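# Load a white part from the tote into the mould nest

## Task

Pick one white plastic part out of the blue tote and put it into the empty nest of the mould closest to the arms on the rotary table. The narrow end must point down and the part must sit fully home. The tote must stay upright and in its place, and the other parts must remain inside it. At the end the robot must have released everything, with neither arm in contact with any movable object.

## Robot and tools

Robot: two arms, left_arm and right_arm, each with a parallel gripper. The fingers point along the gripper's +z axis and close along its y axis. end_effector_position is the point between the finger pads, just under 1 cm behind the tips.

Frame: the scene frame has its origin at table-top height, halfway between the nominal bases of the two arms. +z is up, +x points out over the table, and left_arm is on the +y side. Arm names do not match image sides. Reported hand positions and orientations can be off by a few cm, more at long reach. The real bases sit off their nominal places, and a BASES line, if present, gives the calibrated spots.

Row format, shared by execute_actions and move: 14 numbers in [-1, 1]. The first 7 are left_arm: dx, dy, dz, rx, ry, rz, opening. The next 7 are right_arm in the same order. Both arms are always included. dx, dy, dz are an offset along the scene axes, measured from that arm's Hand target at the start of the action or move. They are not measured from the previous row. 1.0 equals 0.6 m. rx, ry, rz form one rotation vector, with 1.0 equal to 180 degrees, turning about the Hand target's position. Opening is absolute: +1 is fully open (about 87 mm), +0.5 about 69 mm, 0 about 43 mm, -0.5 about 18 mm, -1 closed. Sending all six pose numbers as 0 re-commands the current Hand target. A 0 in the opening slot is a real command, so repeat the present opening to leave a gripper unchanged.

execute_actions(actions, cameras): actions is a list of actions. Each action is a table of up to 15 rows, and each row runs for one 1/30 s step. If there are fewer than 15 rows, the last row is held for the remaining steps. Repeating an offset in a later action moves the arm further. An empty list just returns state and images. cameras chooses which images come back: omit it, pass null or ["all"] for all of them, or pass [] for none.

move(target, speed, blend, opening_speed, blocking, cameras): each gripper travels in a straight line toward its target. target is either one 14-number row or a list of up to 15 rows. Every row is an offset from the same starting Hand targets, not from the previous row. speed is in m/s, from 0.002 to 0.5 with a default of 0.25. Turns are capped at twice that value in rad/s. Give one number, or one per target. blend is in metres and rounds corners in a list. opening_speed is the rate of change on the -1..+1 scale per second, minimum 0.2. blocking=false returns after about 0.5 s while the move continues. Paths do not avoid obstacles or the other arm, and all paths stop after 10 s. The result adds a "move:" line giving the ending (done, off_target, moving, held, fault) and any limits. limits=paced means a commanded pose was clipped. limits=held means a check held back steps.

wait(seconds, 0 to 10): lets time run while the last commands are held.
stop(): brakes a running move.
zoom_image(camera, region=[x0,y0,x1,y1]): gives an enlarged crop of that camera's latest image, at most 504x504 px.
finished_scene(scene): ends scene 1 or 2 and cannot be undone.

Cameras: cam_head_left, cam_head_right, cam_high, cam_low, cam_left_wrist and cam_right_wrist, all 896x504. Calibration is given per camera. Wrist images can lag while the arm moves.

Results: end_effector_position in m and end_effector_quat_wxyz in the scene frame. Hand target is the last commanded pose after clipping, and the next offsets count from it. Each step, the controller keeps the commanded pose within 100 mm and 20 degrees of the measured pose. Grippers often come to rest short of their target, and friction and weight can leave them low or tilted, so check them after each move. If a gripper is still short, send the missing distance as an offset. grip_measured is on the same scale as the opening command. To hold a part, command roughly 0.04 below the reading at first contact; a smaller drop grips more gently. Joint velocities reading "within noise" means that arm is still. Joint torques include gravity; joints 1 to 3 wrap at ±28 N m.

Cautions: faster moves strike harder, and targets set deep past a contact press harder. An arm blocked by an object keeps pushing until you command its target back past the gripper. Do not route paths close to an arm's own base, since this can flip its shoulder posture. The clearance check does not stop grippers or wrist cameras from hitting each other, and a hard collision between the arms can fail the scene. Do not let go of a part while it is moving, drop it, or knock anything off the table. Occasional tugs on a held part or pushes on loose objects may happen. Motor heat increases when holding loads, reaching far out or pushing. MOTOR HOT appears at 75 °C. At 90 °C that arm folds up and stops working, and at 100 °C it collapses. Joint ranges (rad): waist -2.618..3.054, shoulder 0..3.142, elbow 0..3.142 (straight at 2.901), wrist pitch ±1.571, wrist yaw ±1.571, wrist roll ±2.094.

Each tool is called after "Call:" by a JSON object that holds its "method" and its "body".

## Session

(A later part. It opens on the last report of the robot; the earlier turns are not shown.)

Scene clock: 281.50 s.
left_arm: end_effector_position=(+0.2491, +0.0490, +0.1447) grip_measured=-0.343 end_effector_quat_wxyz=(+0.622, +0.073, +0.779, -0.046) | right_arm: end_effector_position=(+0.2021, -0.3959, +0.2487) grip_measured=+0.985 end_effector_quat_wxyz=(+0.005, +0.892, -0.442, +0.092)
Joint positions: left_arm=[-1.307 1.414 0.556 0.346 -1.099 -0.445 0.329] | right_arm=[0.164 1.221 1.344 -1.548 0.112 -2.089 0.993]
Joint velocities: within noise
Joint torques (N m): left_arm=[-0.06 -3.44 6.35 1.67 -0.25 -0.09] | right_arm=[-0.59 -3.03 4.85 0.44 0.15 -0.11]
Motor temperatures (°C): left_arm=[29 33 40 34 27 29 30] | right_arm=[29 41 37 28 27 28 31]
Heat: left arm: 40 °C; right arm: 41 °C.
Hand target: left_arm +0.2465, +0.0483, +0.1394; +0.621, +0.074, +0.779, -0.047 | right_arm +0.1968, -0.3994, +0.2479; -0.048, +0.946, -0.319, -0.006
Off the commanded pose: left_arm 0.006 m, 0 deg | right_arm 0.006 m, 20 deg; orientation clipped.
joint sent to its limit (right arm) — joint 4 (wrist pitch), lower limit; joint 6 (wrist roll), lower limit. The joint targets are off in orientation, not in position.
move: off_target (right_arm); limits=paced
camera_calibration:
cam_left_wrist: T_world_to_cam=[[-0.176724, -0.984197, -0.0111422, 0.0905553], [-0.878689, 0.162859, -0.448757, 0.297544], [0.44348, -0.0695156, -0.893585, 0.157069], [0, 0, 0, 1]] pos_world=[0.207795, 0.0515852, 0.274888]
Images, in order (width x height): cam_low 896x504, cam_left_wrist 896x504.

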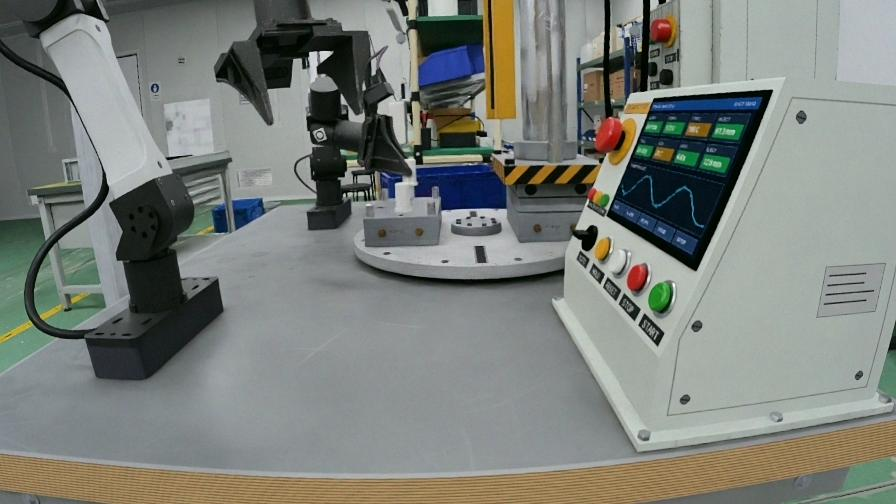

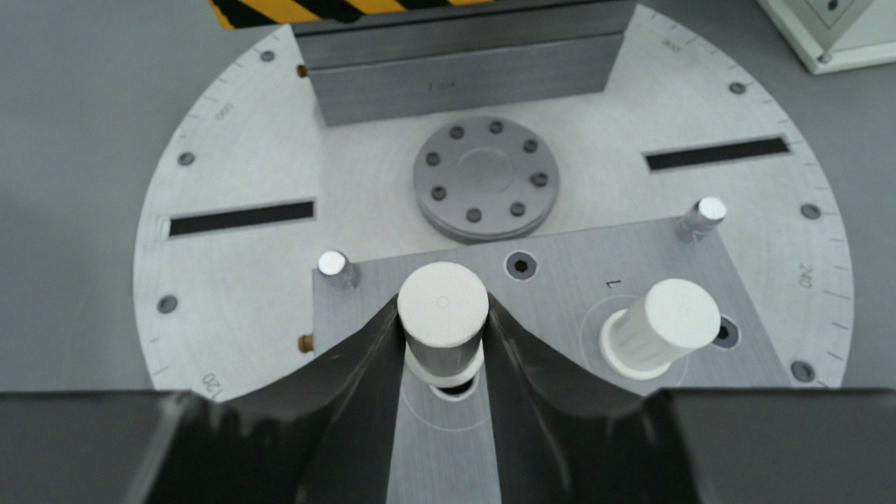

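Call:
{"method": "move", "body": {"target": [-0.0035,-0.0055,-0.002,-0.004,0.001,0,-0.45,0,0,0,0,0,0,1], "speed": 0.04, "cameras": ["cam_low","cam_left_wrist"]}}

Call:
{"method": "zoom_image", "body": {"camera": "cam_left_wrist", "region": [346, 250, 546, 430]}}

Call:
{"method": "zoom_image", "body": {"camera": "cam_low", "region": [360, 140, 450, 230]}}

Scene clock: 299.60 s.
left_arm: end_effector_position=(+0.2460, +0.0456, +0.1417) grip_measured=-0.343 end_effector_quat_wxyz=(+0.620, +0.072, +0.780, -0.052) | right_arm: end_effector_position=(+0.2021, -0.3959, +0.2487) grip_measured=+0.985 end_effector_quat_wxyz=(+0.005, +0.892, -0.442, +0.092)
Joint positions: left_arm=[-1.318 1.425 0.556 0.347 -1.099 -0.466 0.329] | right_arm=[0.164 1.221 1.344 -1.548 0.112 -2.089 0.993]
Joint velocities: within noise
Joint torques (N m): left_arm=[0.05 -3.45 6.89 1.6 -0.31 -0.09] | right_arm=[-0.65 -2.97 4.74 0.44 0.13 -0.09]
Motor temperatures (°C): left_arm=[29 33 41 35 28 29 30] | right_arm=[29 41 37 28 27 28 31]
Heat: left arm: 41 °C; right arm: 41 °C.
Hand target: left_arm +0.2443, +0.0450, +0.1381; +0.620, +0.071, +0.779, -0.052 | right_arm +0.1968, -0.3994, +0.2479; -0.048, +0.946, -0.319, -0.006
Off the commanded pose: left_arm 0.004 m, 0 deg | right_arm 0.006 m, 20 deg; orientation clipped.
joint sent to its limit (right arm) — joint 4 (wrist pitch), lower limit; joint 6 (wrist roll), lower limit. The joint targets are off in orientation, not in position.
move: off_target (right_arm); limits=paced
camera_calibration:
cam_left_wrist: T_world_to_cam=[[-0.182911, -0.983129, 0.000989878, 0.0863722], [-0.880296, 0.163331, -0.445424, 0.293923], [0.437747, -0.0823444, -0.895319, 0.157762], [0, 0, 0, 1]] pos_world=[0.205478, 0.0498992, 0.272082]
Images, in order (width x height): cam_low 896x504, cam_left_wrist 896x504.

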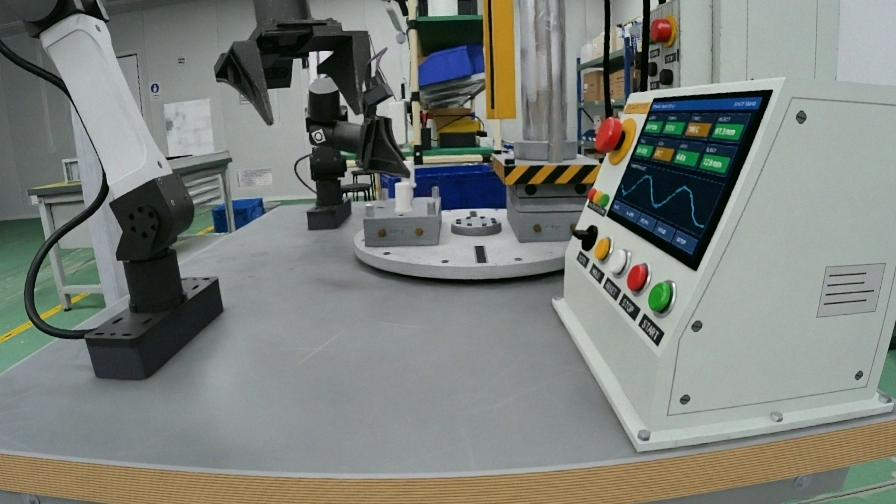

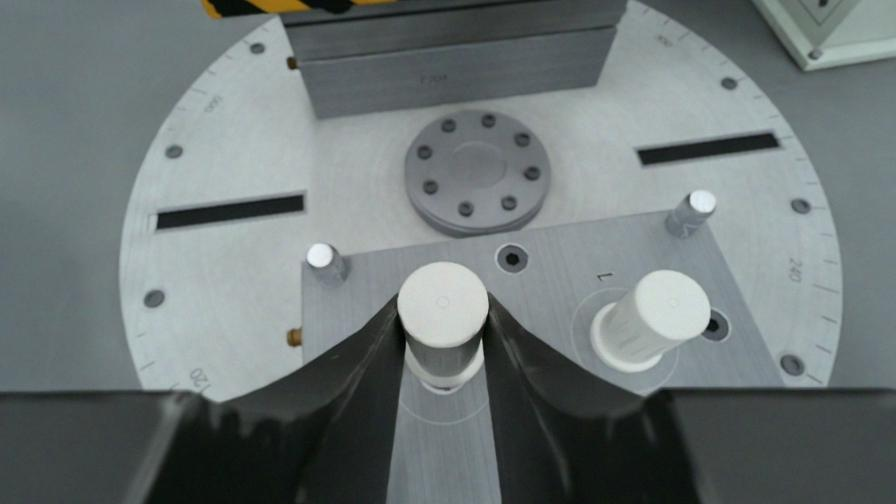

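Scaled by 2.520 from the camera's 896x504 image, which has a finer 1280x720 frame.

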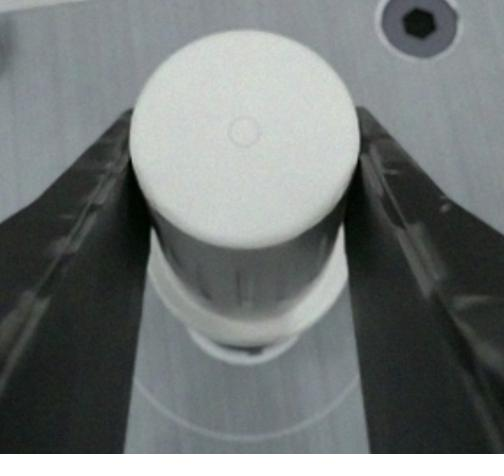

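Scaled by 5.600 from the camera's 896x504 image, which has a finer 1280x720 frame.

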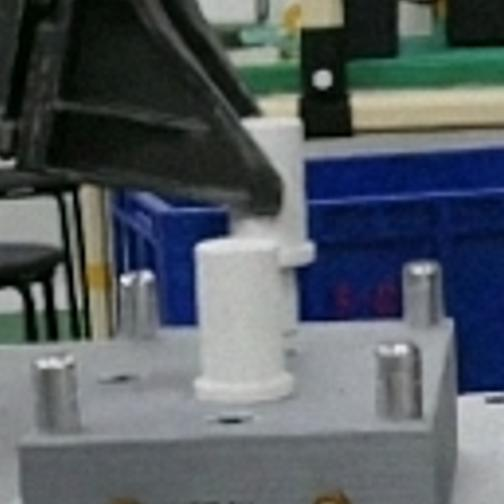

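Call:
{"method": "move", "body": {"target": [[0.001,-0.001,-0.008,0,0,0,-0.45,0,0,0,0,0,0,1],[-0.005,-0.001,-0.013,0,0,0,-0.45,0,0,0,0,0,0,1],[0.001,0.006,-0.014,0,0,0,-0.45,0,0,0,0,0,0,1],[0.008,-0.001,-0.015,0,0,0,-0.45,0,0,0,0,0,0,1],[0.001,-0.008,-0.015,0,0,0,-0.45,0,0,0,0,0,0,1],[-0.006,-0.001,-0.016,0,0,0,-0.45,0,0,0,0,0,0,1],[0.001,0.004,-0.017,0,0,0,-0.45,0,0,0,0,0,0,1],[0.001,-0.001,-0.017,0,0,0,-0.45,0,0,0,0,0,0,1]], "blend": [0.002,0.002,0.002,0.002,0.002,0.002,0.001,0], "speed": 0.02, "cameras": ["cam_low","cam_left_wrist"]}}

Call:
{"method": "zoom_image", "body": {"camera": "cam_left_wrist", "region": [346, 250, 546, 430]}}

Call:
{"method": "zoom_image", "body": {"camera": "cam_low", "region": [360, 140, 450, 230]}}

Scene clock: 311.53 s.
left_arm: end_effector_position=(+0.2447, +0.0419, +0.1345) grip_measured=-0.343 end_effector_quat_wxyz=(+0.624, +0.062, +0.776, -0.061) | right_arm: end_effector_position=(+0.2021, -0.3959, +0.2487) grip_measured=+0.985 end_effector_quat_wxyz=(+0.005, +0.892, -0.442, +0.092)
Joint positions: left_arm=[-1.329 1.464 0.535 0.426 -1.113 -0.476 0.329] | right_arm=[0.164 1.221 1.344 -1.548 0.112 -2.089 0.993]
Joint velocities: within noise
Joint torques (N m): left_arm=[1.02 -3.74 6.61 1.4 -0.14 0.02] | right_arm=[-0.66 -3 4.83 0.41 0.13 -0.08]
Motor temperatures (°C): left_arm=[29 33 41 35 28 29 30] | right_arm=[29 41 37 28 27 28 31]
Heat: left arm: 41 °C; right arm: 41 °C.
Hand target: left_arm +0.2449, +0.0445, +0.1279; +0.620, +0.071, +0.779, -0.051 | right_arm +0.1968, -0.3994, +0.2479; -0.048, +0.946, -0.319, -0.006
Off the commanded pose: left_arm 0.007 m, 2 deg | right_arm 0.006 m, 20 deg; orientation clipped.
joint sent to its limit (right arm) — joint 4 (wrist pitch), lower limit; joint 6 (wrist roll), lower limit. The joint targets are off in orientation, not in position.
move: off_target (right_arm); limits=paced
camera_calibration:
cam_left_wrist: T_world_to_cam=[[-0.179413, -0.983457, 0.0249761, 0.0784513], [-0.876577, 0.148287, -0.457847, 0.291628], [0.446569, -0.104037, -0.88868, 0.14949], [0, 0, 0, 1]] pos_world=[0.202952, 0.0494614, 0.26441]
Images, in order (width x height): cam_low 896x504, cam_left_wrist 896x504.

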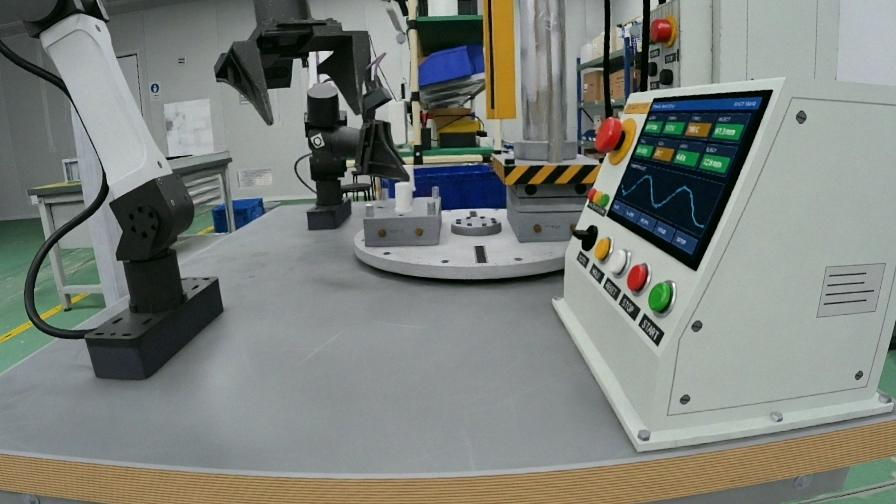

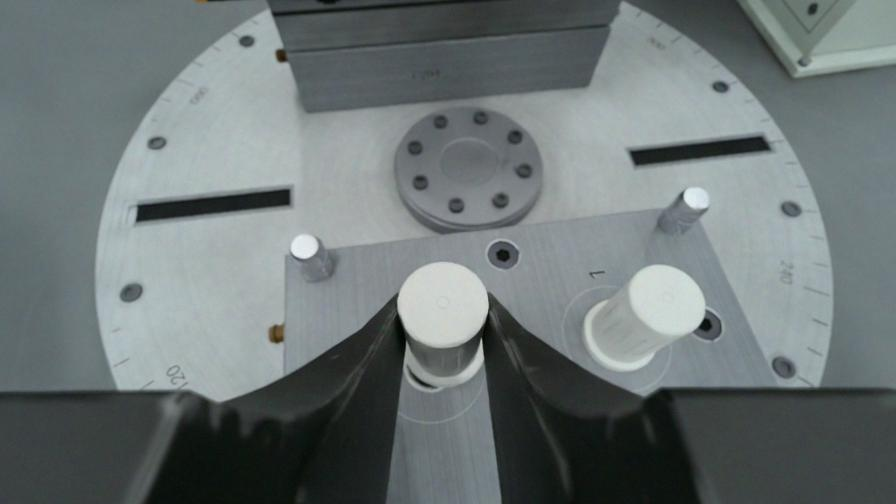

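Scaled by 2.520 from the camera's 896x504 image, which has a finer 1280x720 frame.

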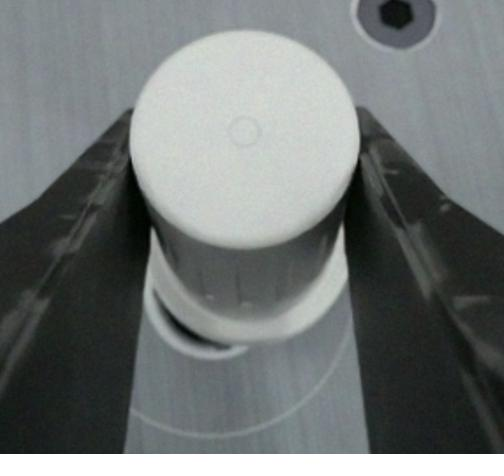

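Scaled by 5.600 from the camera's 896x504 image, which has a finer 1280x720 frame.

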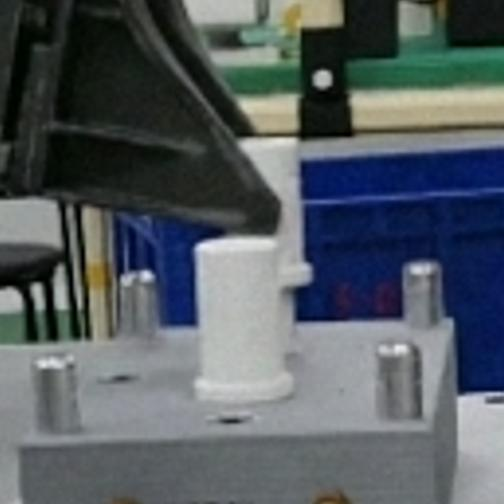

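Call:
{"method": "move", "body": {"target": [[0.012,0.013,0.025,0,0,0,-0.45,0,0,0,0,0,0,1],[0.008,0.008,0.018,0,0,0,-0.45,0,0,0,0,0,0,1],[0.0,0.001,0.016,0,0,0,-0.45,0,0,0,0,0,0,1]], "blend": [0.002,0.002,0], "speed": 0.04, "cameras": ["cam_low","cam_left_wrist"]}}

Call:
{"method": "zoom_image", "body": {"camera": "cam_left_wrist", "region": [346, 250, 546, 430]}}

Call:
{"method": "zoom_image", "body": {"camera": "cam_low", "region": [360, 140, 450, 230]}}

Scene clock: 320.23 s.
left_arm: end_effector_position=(+0.2456, +0.0472, +0.1376) grip_measured=-0.343 end_effector_quat_wxyz=(+0.620, +0.072, +0.779, -0.055) | right_arm: end_effector_position=(+0.2021, -0.3959, +0.2487) grip_measured=+0.985 end_effector_quat_wxyz=(+0.005, +0.892, -0.442, +0.092)
Joint positions: left_arm=[-1.317 1.428 0.535 0.38 -1.095 -0.462 0.329] | right_arm=[0.164 1.221 1.344 -1.548 0.112 -2.089 0.993]
Joint velocities: within noise
Joint torques (N m): left_arm=[0.1 -3.47 8.53 1.37 -0.33 -0.06] | right_arm=[-0.59 -3.06 4.77 0.45 0.15 -0.07]
Motor temperatures (°C): left_arm=[29 33 41 34 28 29 30] | right_arm=[29 41 37 28 27 28 31]
Heat: left arm: 41 °C; right arm: 41 °C.
Hand target: left_arm +0.2450, +0.0452, +0.1376; +0.621, +0.070, +0.779, -0.051 | right_arm +0.1968, -0.3994, +0.2479; -0.048, +0.946, -0.319, -0.006
Off the commanded pose: left_arm 0.002 m, 0 deg | right_arm 0.006 m, 20 deg; orientation clipped.
joint sent to its limit (right arm) — joint 4 (wrist pitch), lower limit; joint 6 (wrist roll), lower limit. The joint targets are off in orientation, not in position.
move: off_target (right_arm); limits=paced
camera_calibration:
cam_left_wrist: T_world_to_cam=[[-0.186389, -0.982463, 0.00503086, 0.0881223], [-0.87937, 0.164542, -0.446804, 0.29147], [0.43814, -0.0877031, -0.894618, 0.154505], [0, 0, 0, 1]] pos_world=[0.20504, 0.0521684, 0.26801]
Images, in order (width x height): cam_low 896x504, cam_left_wrist 896x504.

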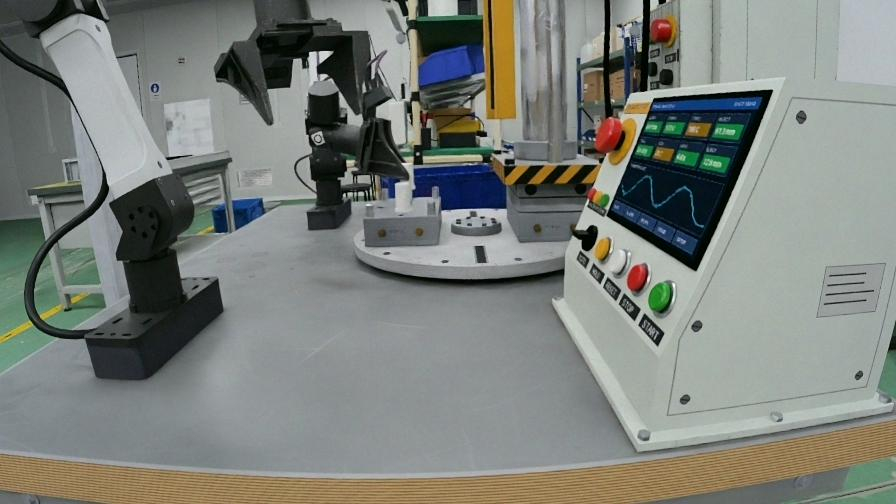

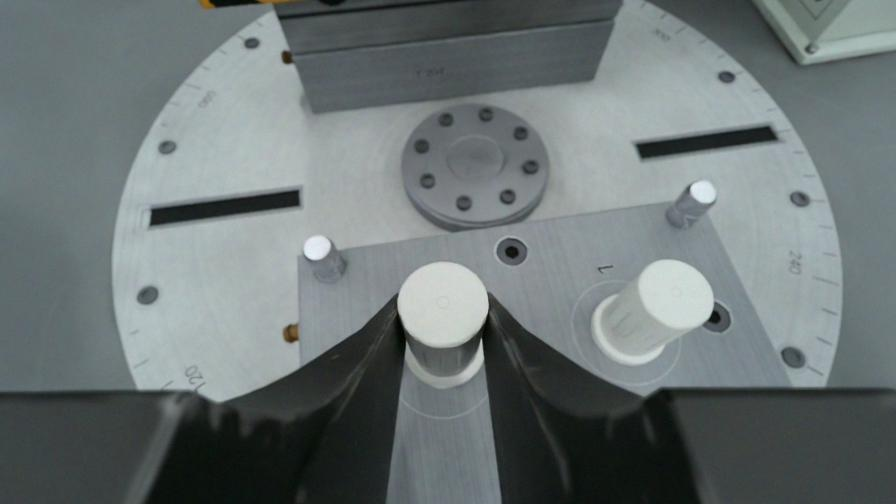

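Scaled by 2.520 from the camera's 896x504 image, which has a finer 1280x720 frame.

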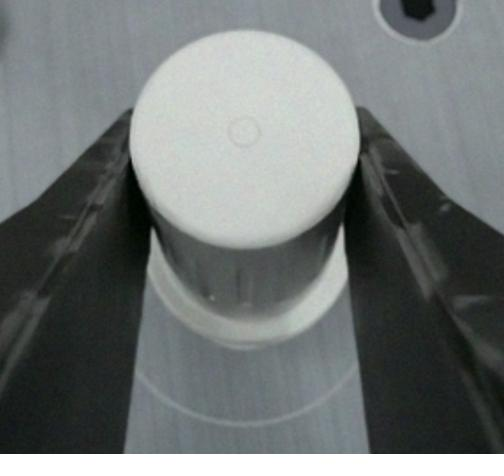

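Scaled by 5.600 from the camera's 896x504 image, which has a finer 1280x720 frame.

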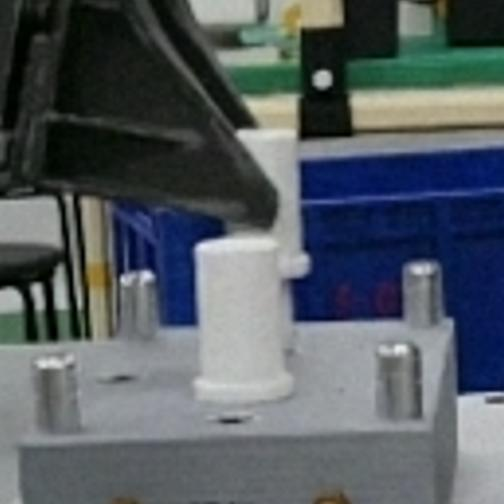

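Call:
{"method": "move", "body": {"target": [[0.0,0.0,-0.01,0,0,0,-0.45,0,0,0,0,0,0,1],[0.008,0.003,-0.012,0.002,0,0,-0.45,0,0,0,0,0,0,1],[0.002,0.006,-0.013,0.003,0,0,-0.45,0,0,0,0,0,0,1],[-0.003,0.002,-0.014,0.004,0,0,-0.45,0,0,0,0,0,0,1],[0.004,0.002,-0.014,0.004,0,0,-0.45,0,0,0,0,0,0,1]], "blend": [0.002,0.002,0.002,0.002,0], "speed": 0.02, "cameras": ["cam_low","cam_left_wrist"]}}

Call:
{"method": "zoom_image", "body": {"camera": "cam_left_wrist", "region": [346, 250, 546, 430]}}

Call:
{"method": "zoom_image", "body": {"camera": "cam_low", "region": [360, 140, 450, 230]}}

Scene clock: 333.73 s.
left_arm: end_effector_position=(+0.2461, +0.0463, +0.1314) grip_measured=-0.343 end_effector_quat_wxyz=(+0.619, +0.076, +0.781, -0.049) | right_arm: end_effector_position=(+0.2021, -0.3959, +0.2487) grip_measured=+0.985 end_effector_quat_wxyz=(+0.005, +0.892, -0.442, +0.092)
Joint positions: left_arm=[-1.317 1.456 0.535 0.393 -1.097 -0.46 0.329] | right_arm=[0.164 1.221 1.344 -1.548 0.112 -2.089 0.993]
Joint velocities: within noise
Joint torques (N m): left_arm=[0.91 -3.55 6.89 1.68 -0.26 0.03] | right_arm=[-0.66 -3.06 4.77 0.46 0.15 -0.11]
Motor temperatures (°C): left_arm=[29 33 41 34 28 29 30] | right_arm=[29 41 37 28 27 28 31]
Heat: left arm: 41 °C; right arm: 41 °C.
Hand target: left_arm +0.2474, +0.0464, +0.1291; +0.620, +0.074, +0.780, -0.047 | right_arm +0.1968, -0.3994, +0.2479; -0.048, +0.946, -0.319, -0.006
Off the commanded pose: left_arm 0.003 m, 0 deg | right_arm 0.006 m, 20 deg; orientation clipped.
joint sent to its limit (right arm) — joint 4 (wrist pitch), lower limit; joint 6 (wrist roll), lower limit. The joint targets are off in orientation, not in position.
move: off_target (right_arm); blend cut to 0.0019 m at target 3, 0.0019 m at target 4; limits=paced
camera_calibration:
cam_left_wrist: T_world_to_cam=[[-0.185195, -0.98265, -0.0100605, 0.0890577], [-0.880518, 0.170475, -0.442296, 0.288623], [0.436338, -0.0730526, -0.896813, 0.148684], [0, 0, 0, 1]] pos_world=[0.205755, 0.0491713, 0.261894]
Images, in order (width x height): cam_low 896x504, cam_left_wrist 896x504.

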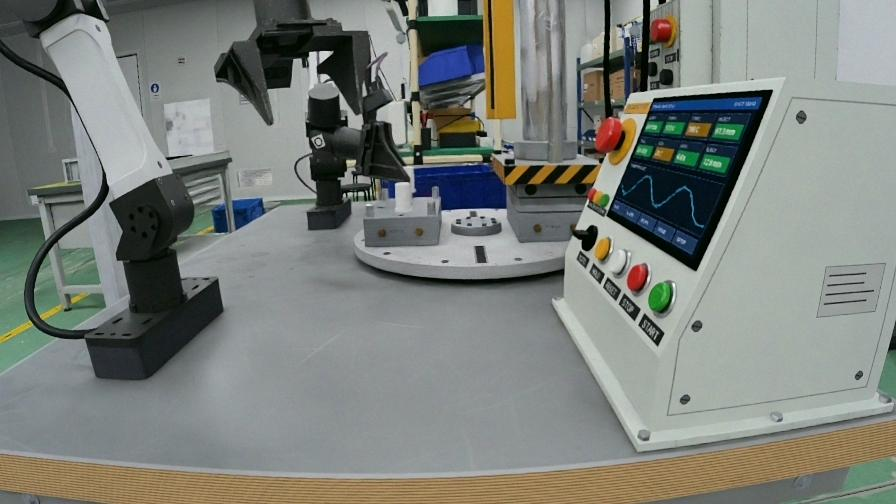

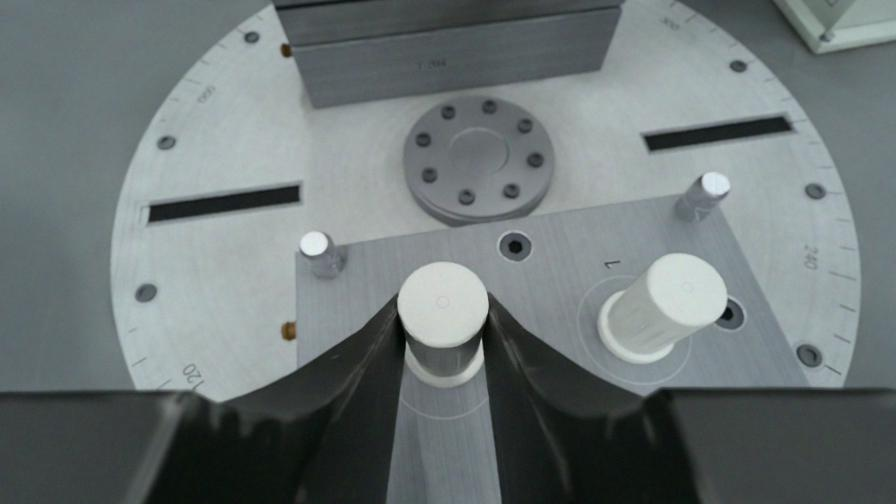

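Scaled by 2.520 from the camera's 896x504 image, which has a finer 1280x720 frame.

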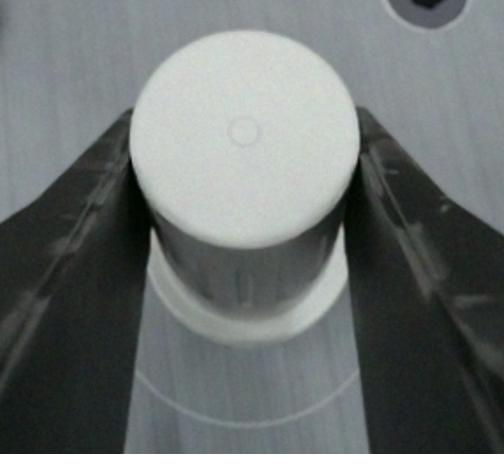

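Scaled by 5.600 from the camera's 896x504 image, which has a finer 1280x720 frame.

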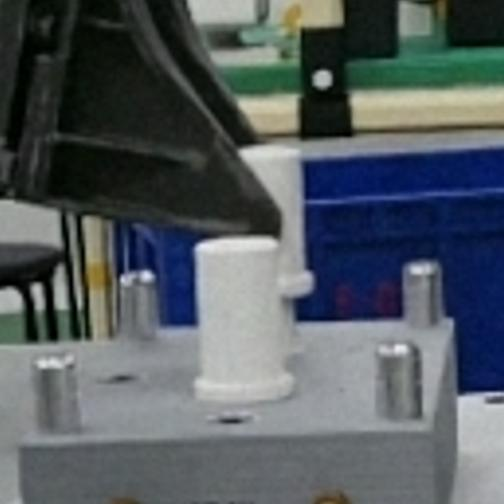

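Call:
{"method": "move", "body": {"target": [[0.0,0.0,-0.015,0,0,0,-0.45,0,0,0,0,0,0,1],[0.003,-0.002,-0.02,0,0,0,-0.45,0,0,0,0,0,0,1],[-0.002,0.002,-0.025,0,0,0,-0.45,0,0,0,0,0,0,1],[0.0,0,-0.03,0,0,0,-0.45,0,0,0,0,0,0,1]], "blend": [0.002,0.002,0.002,0], "speed": 0.02, "cameras": ["cam_low","cam_left_wrist"]}}

Call:
{"method": "zoom_image", "body": {"camera": "cam_left_wrist", "region": [346, 250, 546, 430]}}

Call:
{"method": "zoom_image", "body": {"camera": "cam_low", "region": [360, 140, 450, 230]}}

Scene clock: 348.50 s.
left_arm: end_effector_position=(+0.2462, +0.0460, +0.1136) grip_measured=-0.343 end_effector_quat_wxyz=(+0.618, +0.079, +0.781, -0.046) | right_arm: end_effector_position=(+0.2021, -0.3959, +0.2487) grip_measured=+0.985 end_effector_quat_wxyz=(+0.005, +0.892, -0.442, +0.092)
Joint positions: left_arm=[-1.317 1.523 0.504 0.485 -1.097 -0.458 0.329] | right_arm=[0.164 1.221 1.344 -1.548 0.112 -2.089 0.993]
Joint velocities: within noise
Joint torques (N m): left_arm=[0.9 -3.77 6.01 1.79 -0.24 0] | right_arm=[-0.64 -3.03 4.71 0.44 0.13 -0.09]
Motor temperatures (°C): left_arm=[29 33 41 35 28 29 30] | right_arm=[29 40 37 28 27 28 31]
Heat: left arm: 41 °C; right arm: 40 °C.
Hand target: left_arm +0.2474, +0.0464, +0.1111; +0.620, +0.074, +0.780, -0.047 | right_arm +0.1968, -0.3994, +0.2479; -0.048, +0.946, -0.319, -0.006
Off the commanded pose: left_arm 0.003 m, 1 deg | right_arm 0.006 m, 20 deg; orientation clipped.
joint sent to its limit (right arm) — joint 4 (wrist pitch), lower limit; joint 6 (wrist roll), lower limit. The joint targets are off in orientation, not in position.
move: off_target (right_arm); blend cut to 0.0018 m at target 1, 0.0018 m at target 2, 0.0017 m at target 3; limits=paced
camera_calibration:
cam_left_wrist: T_world_to_cam=[[-0.185404, -0.982499, -0.0179203, 0.0895594], [-0.880873, 0.174254, -0.440111, 0.280625], [0.435531, -0.0658128, -0.897765, 0.132665], [0, 0, 0, 1]] pos_world=[0.20602, 0.0478231, 0.244213]
Images, in order (width x height): cam_low 896x504, cam_left_wrist 896x504.

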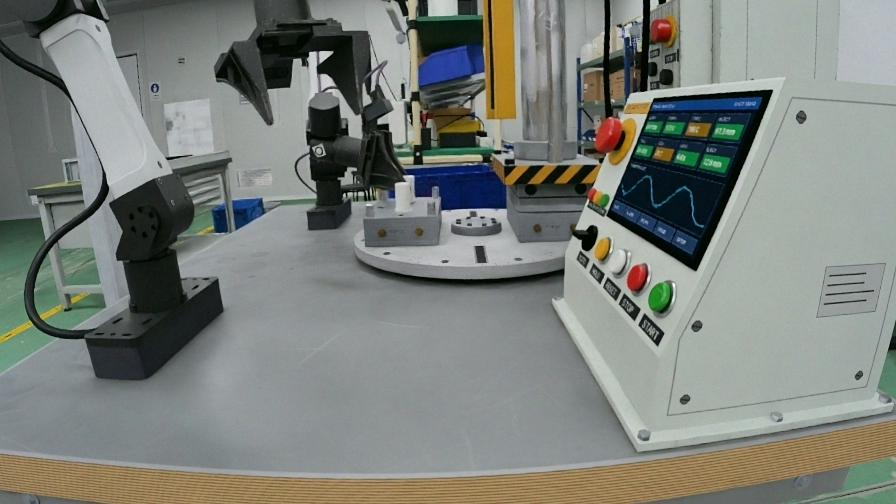

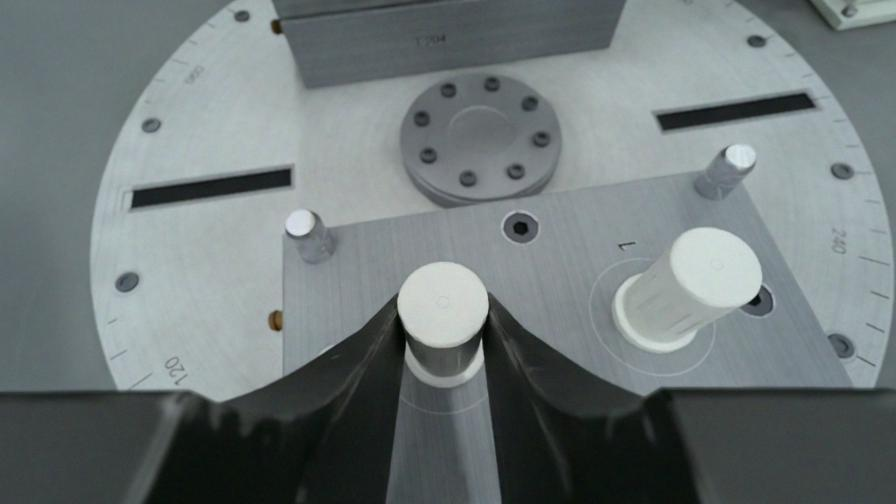

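Scaled by 2.520 from the camera's 896x504 image, which has a finer 1280x720 frame.

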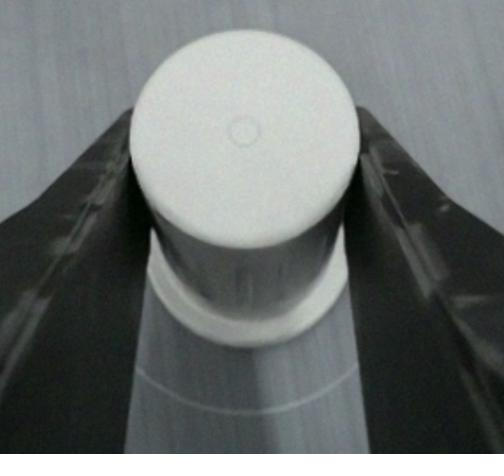

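Scaled by 5.600 from the camera's 896x504 image, which has a finer 1280x720 frame.

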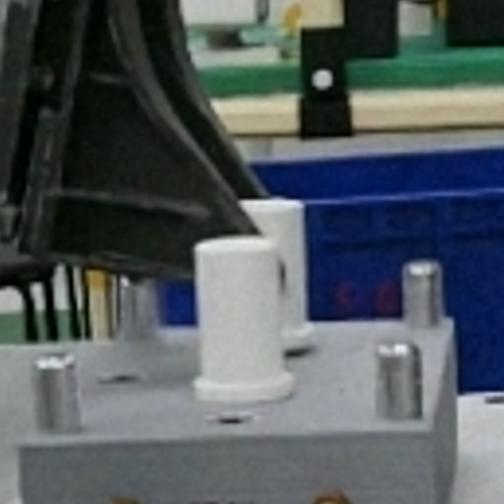

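Call:
{"method": "move", "body": {"target": [[0.001,-0.001,-0.01,0,0,0,-0.45,0,0,0,0,0,0,1],[0.0,0,-0.018,0,0,0,-0.45,0,0,0,0,0,0,1]], "blend": [0.002,0], "speed": 0.02, "cameras": ["cam_low","cam_left_wrist"]}}

Call:
{"method": "zoom_image", "body": {"camera": "cam_low", "region": [360, 140, 450, 230]}}

Scene clock: 354.60 s.
left_arm: end_effector_position=(+0.2466, +0.0465, +0.1102) grip_measured=-0.343 end_effector_quat_wxyz=(+0.626, +0.069, +0.776, -0.047) | right_arm: end_effector_position=(+0.2021, -0.3959, +0.2487) grip_measured=+0.985 end_effector_quat_wxyz=(+0.005, +0.892, -0.442, +0.092)
Joint positions: left_arm=[-1.323 1.553 0.486 0.557 -1.121 -0.454 0.329] | right_arm=[0.164 1.221 1.344 -1.548 0.112 -2.089 0.993]
Joint velocities: within noise
Joint torques (N m): left_arm=[1.28 -2.85 5.55 1.67 0.01 -0.06] | right_arm=[-0.51 -2.97 4.9 0.43 0.17 -0.08]
Motor temperatures (°C): left_arm=[29 33 41 36 28 29 30] | right_arm=[29 40 37 28 27 28 31]
Heat: left arm: 41 °C; right arm: 40 °C.
Hand target: left_arm +0.2473, +0.0463, +0.1003; +0.620, +0.074, +0.780, -0.047 | right_arm +0.1968, -0.3994, +0.2479; -0.048, +0.946, -0.319, -0.006
Off the commanded pose: left_arm 0.010 m, 1 deg | right_arm 0.006 m, 20 deg; orientation clipped.
joint sent to its limit (right arm) — joint 4 (wrist pitch), lower limit; joint 6 (wrist roll), lower limit. The joint targets are off in orientation, not in position.
move: off_target (right_arm); limits=paced
camera_calibration:
cam_left_wrist: T_world_to_cam=[[-0.171498, -0.985171, -0.00516288, 0.0853642], [-0.875264, 0.154767, -0.458214, 0.28089], [0.452218, -0.0740637, -0.888827, 0.124728], [0, 0, 0, 1]] pos_world=[0.204089, 0.0498636, 0.24001]
Images, in order (width x height): cam_low 896x504, cam_left_wrist 896x504.

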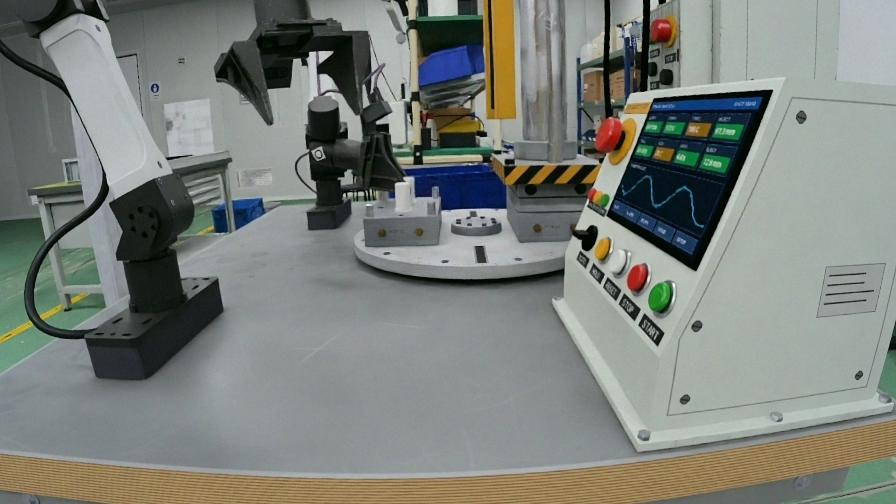

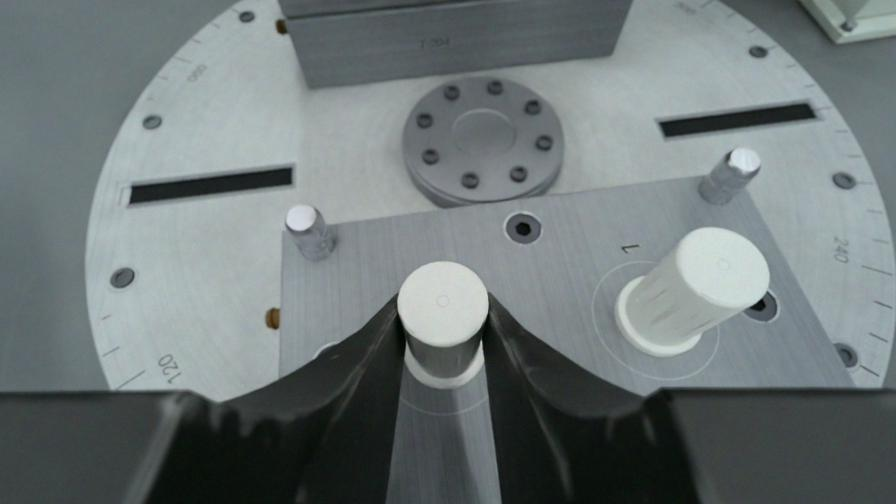

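Scaled by 5.600 from the camera's 896x504 image, which has a finer 1280x720 frame.

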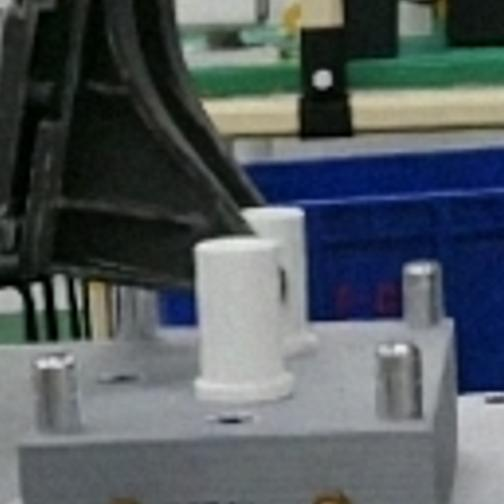

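Call:
{"method": "move", "body": {"target": [0.0,0.0,0.017,0,0,0,-0.45,0,0,0,0,0,0,1], "speed": 0.03, "cameras": []}}

Call:
{"method": "move", "body": {"target": [0,0,0,0,0,0,0.1,0,0,0,0,0,0,1], "opening_speed": 0.4, "cameras": ["cam_low","cam_left_wrist"]}}

Call:
{"method": "zoom_image", "body": {"camera": "cam_low", "region": [360, 140, 450, 230]}}

Scene clock: 361.43 s.
left_arm: end_effector_position=(+0.2465, +0.0470, +0.1103) grip_measured=-0.343 end_effector_quat_wxyz=(+0.625, +0.070, +0.776, -0.046) | right_arm: end_effector_position=(+0.2021, -0.3959, +0.2487) grip_measured=+0.985 end_effector_quat_wxyz=(+0.005, +0.892, -0.442, +0.092)
Joint positions: left_arm=[-1.323 1.551 0.486 0.552 -1.121 -0.453 0.329] | right_arm=[0.164 1.221 1.344 -1.548 0.112 -2.089 0.993]
Joint velocities: within noise
Joint torques (N m): left_arm=[1.31 -5.67 7.17 1.2 0.01 -0.01] | right_arm=[-0.62 -2.97 4.81 0.43 0.15 -0.09]
Motor temperatures (°C): left_arm=[29 33 40 36 28 29 30] | right_arm=[29 40 37 28 27 28 31]
Heat: left arm: 40 °C; right arm: 40 °C.
Hand target: left_arm +0.2473, +0.0463, +0.1106; +0.620, +0.074, +0.780, -0.047 | right_arm +0.1968, -0.3994, +0.2479; -0.048, +0.946, -0.319, -0.006
Off the commanded pose: left_arm 0.001 m, 1 deg | right_arm 0.006 m, 20 deg; orientation clipped.
joint sent to its limit (right arm) — joint 4 (wrist pitch), lower limit; joint 6 (wrist roll), lower limit. The joint targets are off in orientation, not in position.
move: off_target (right_arm); limits=paced
No camera images: "cameras" was empty.

Scene clock: 363.03 s.
left_arm: end_effector_position=(+0.2457, +0.0476, +0.1080) grip_measured=+0.100 end_effector_quat_wxyz=(+0.622, +0.076, +0.778, -0.043) | right_arm: end_effector_position=(+0.2021, -0.3959, +0.2487) grip_measured=+0.985 end_effector_quat_wxyz=(+0.005, +0.892, -0.442, +0.092)
Joint positions: left_arm=[-1.323 1.551 0.486 0.538 -1.114 -0.453 0.55] | right_arm=[0.164 1.221 1.344 -1.548 0.112 -2.089 0.993]
Joint velocities: within noise
Joint torques (N m): left_arm=[1.33 -5.7 7.27 1.34 -0.07 -0.01] | right_arm=[-0.58 -3.04 4.77 0.42 0.14 -0.09]
Motor temperatures (°C): left_arm=[29 33 40 35 28 29 30] | right_arm=[29 40 37 28 27 28 31]
Heat: left arm: 40 °C; right arm: 40 °C.
Hand target: left_arm +0.2473, +0.0462, +0.1106; +0.620, +0.074, +0.780, -0.047 | right_arm +0.1968, -0.3994, +0.2479; -0.048, +0.946, -0.319, -0.006
Off the commanded pose: left_arm 0.003 m, 1 deg | right_arm 0.006 m, 20 deg; orientation clipped.
joint sent to its limit (right arm) — joint 4 (wrist pitch), lower limit; joint 6 (wrist roll), lower limit. The joint targets are off in orientation, not in position.
move: off_target (right_arm); limits=paced
camera_calibration:
cam_left_wrist: T_world_to_cam=[[-0.17721, -0.983977, -0.0196369, 0.0892087], [-0.877516, 0.167008, -0.449527, 0.277957], [0.445604, -0.062429, -0.893051, 0.124757], [0, 0, 0, 1]] pos_world=[0.204128, 0.0491468, 0.238115]
Images, in order (width x height): cam_low 896x504, cam_left_wrist 896x504.

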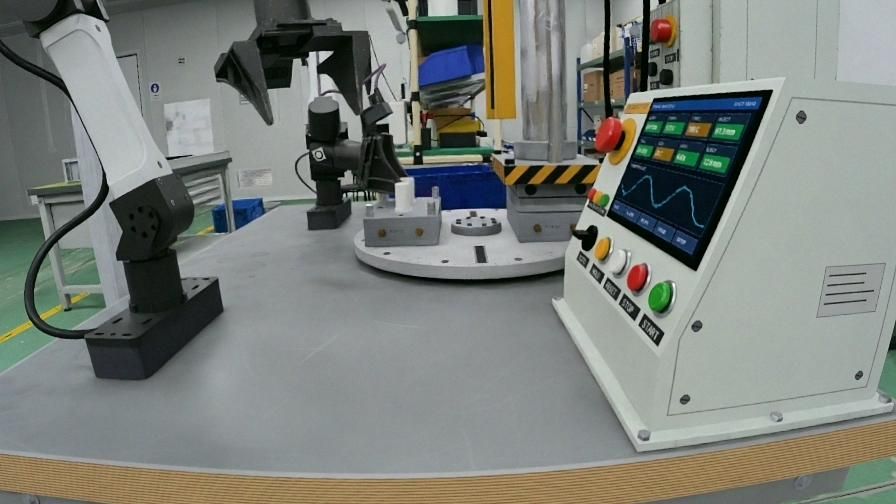

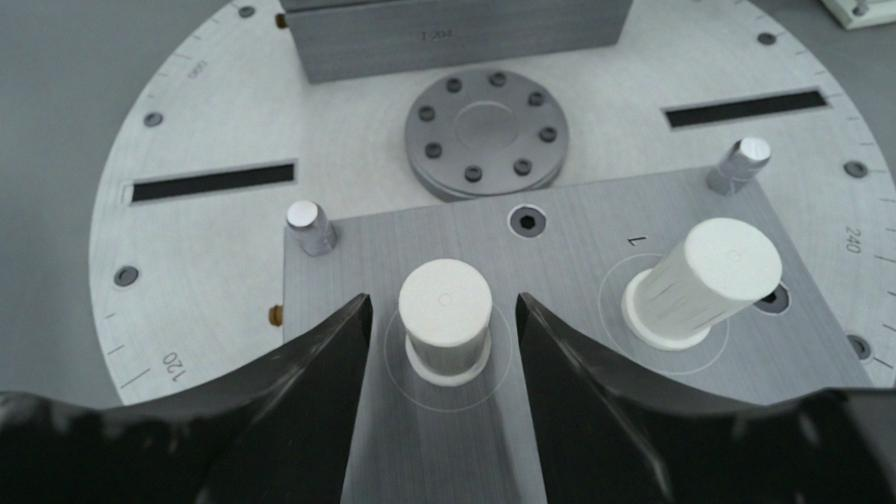

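Scaled by 5.600 from the camera's 896x504 image, which has a finer 1280x720 frame.

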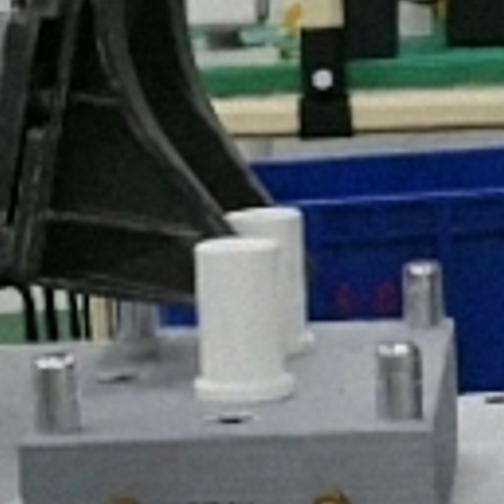

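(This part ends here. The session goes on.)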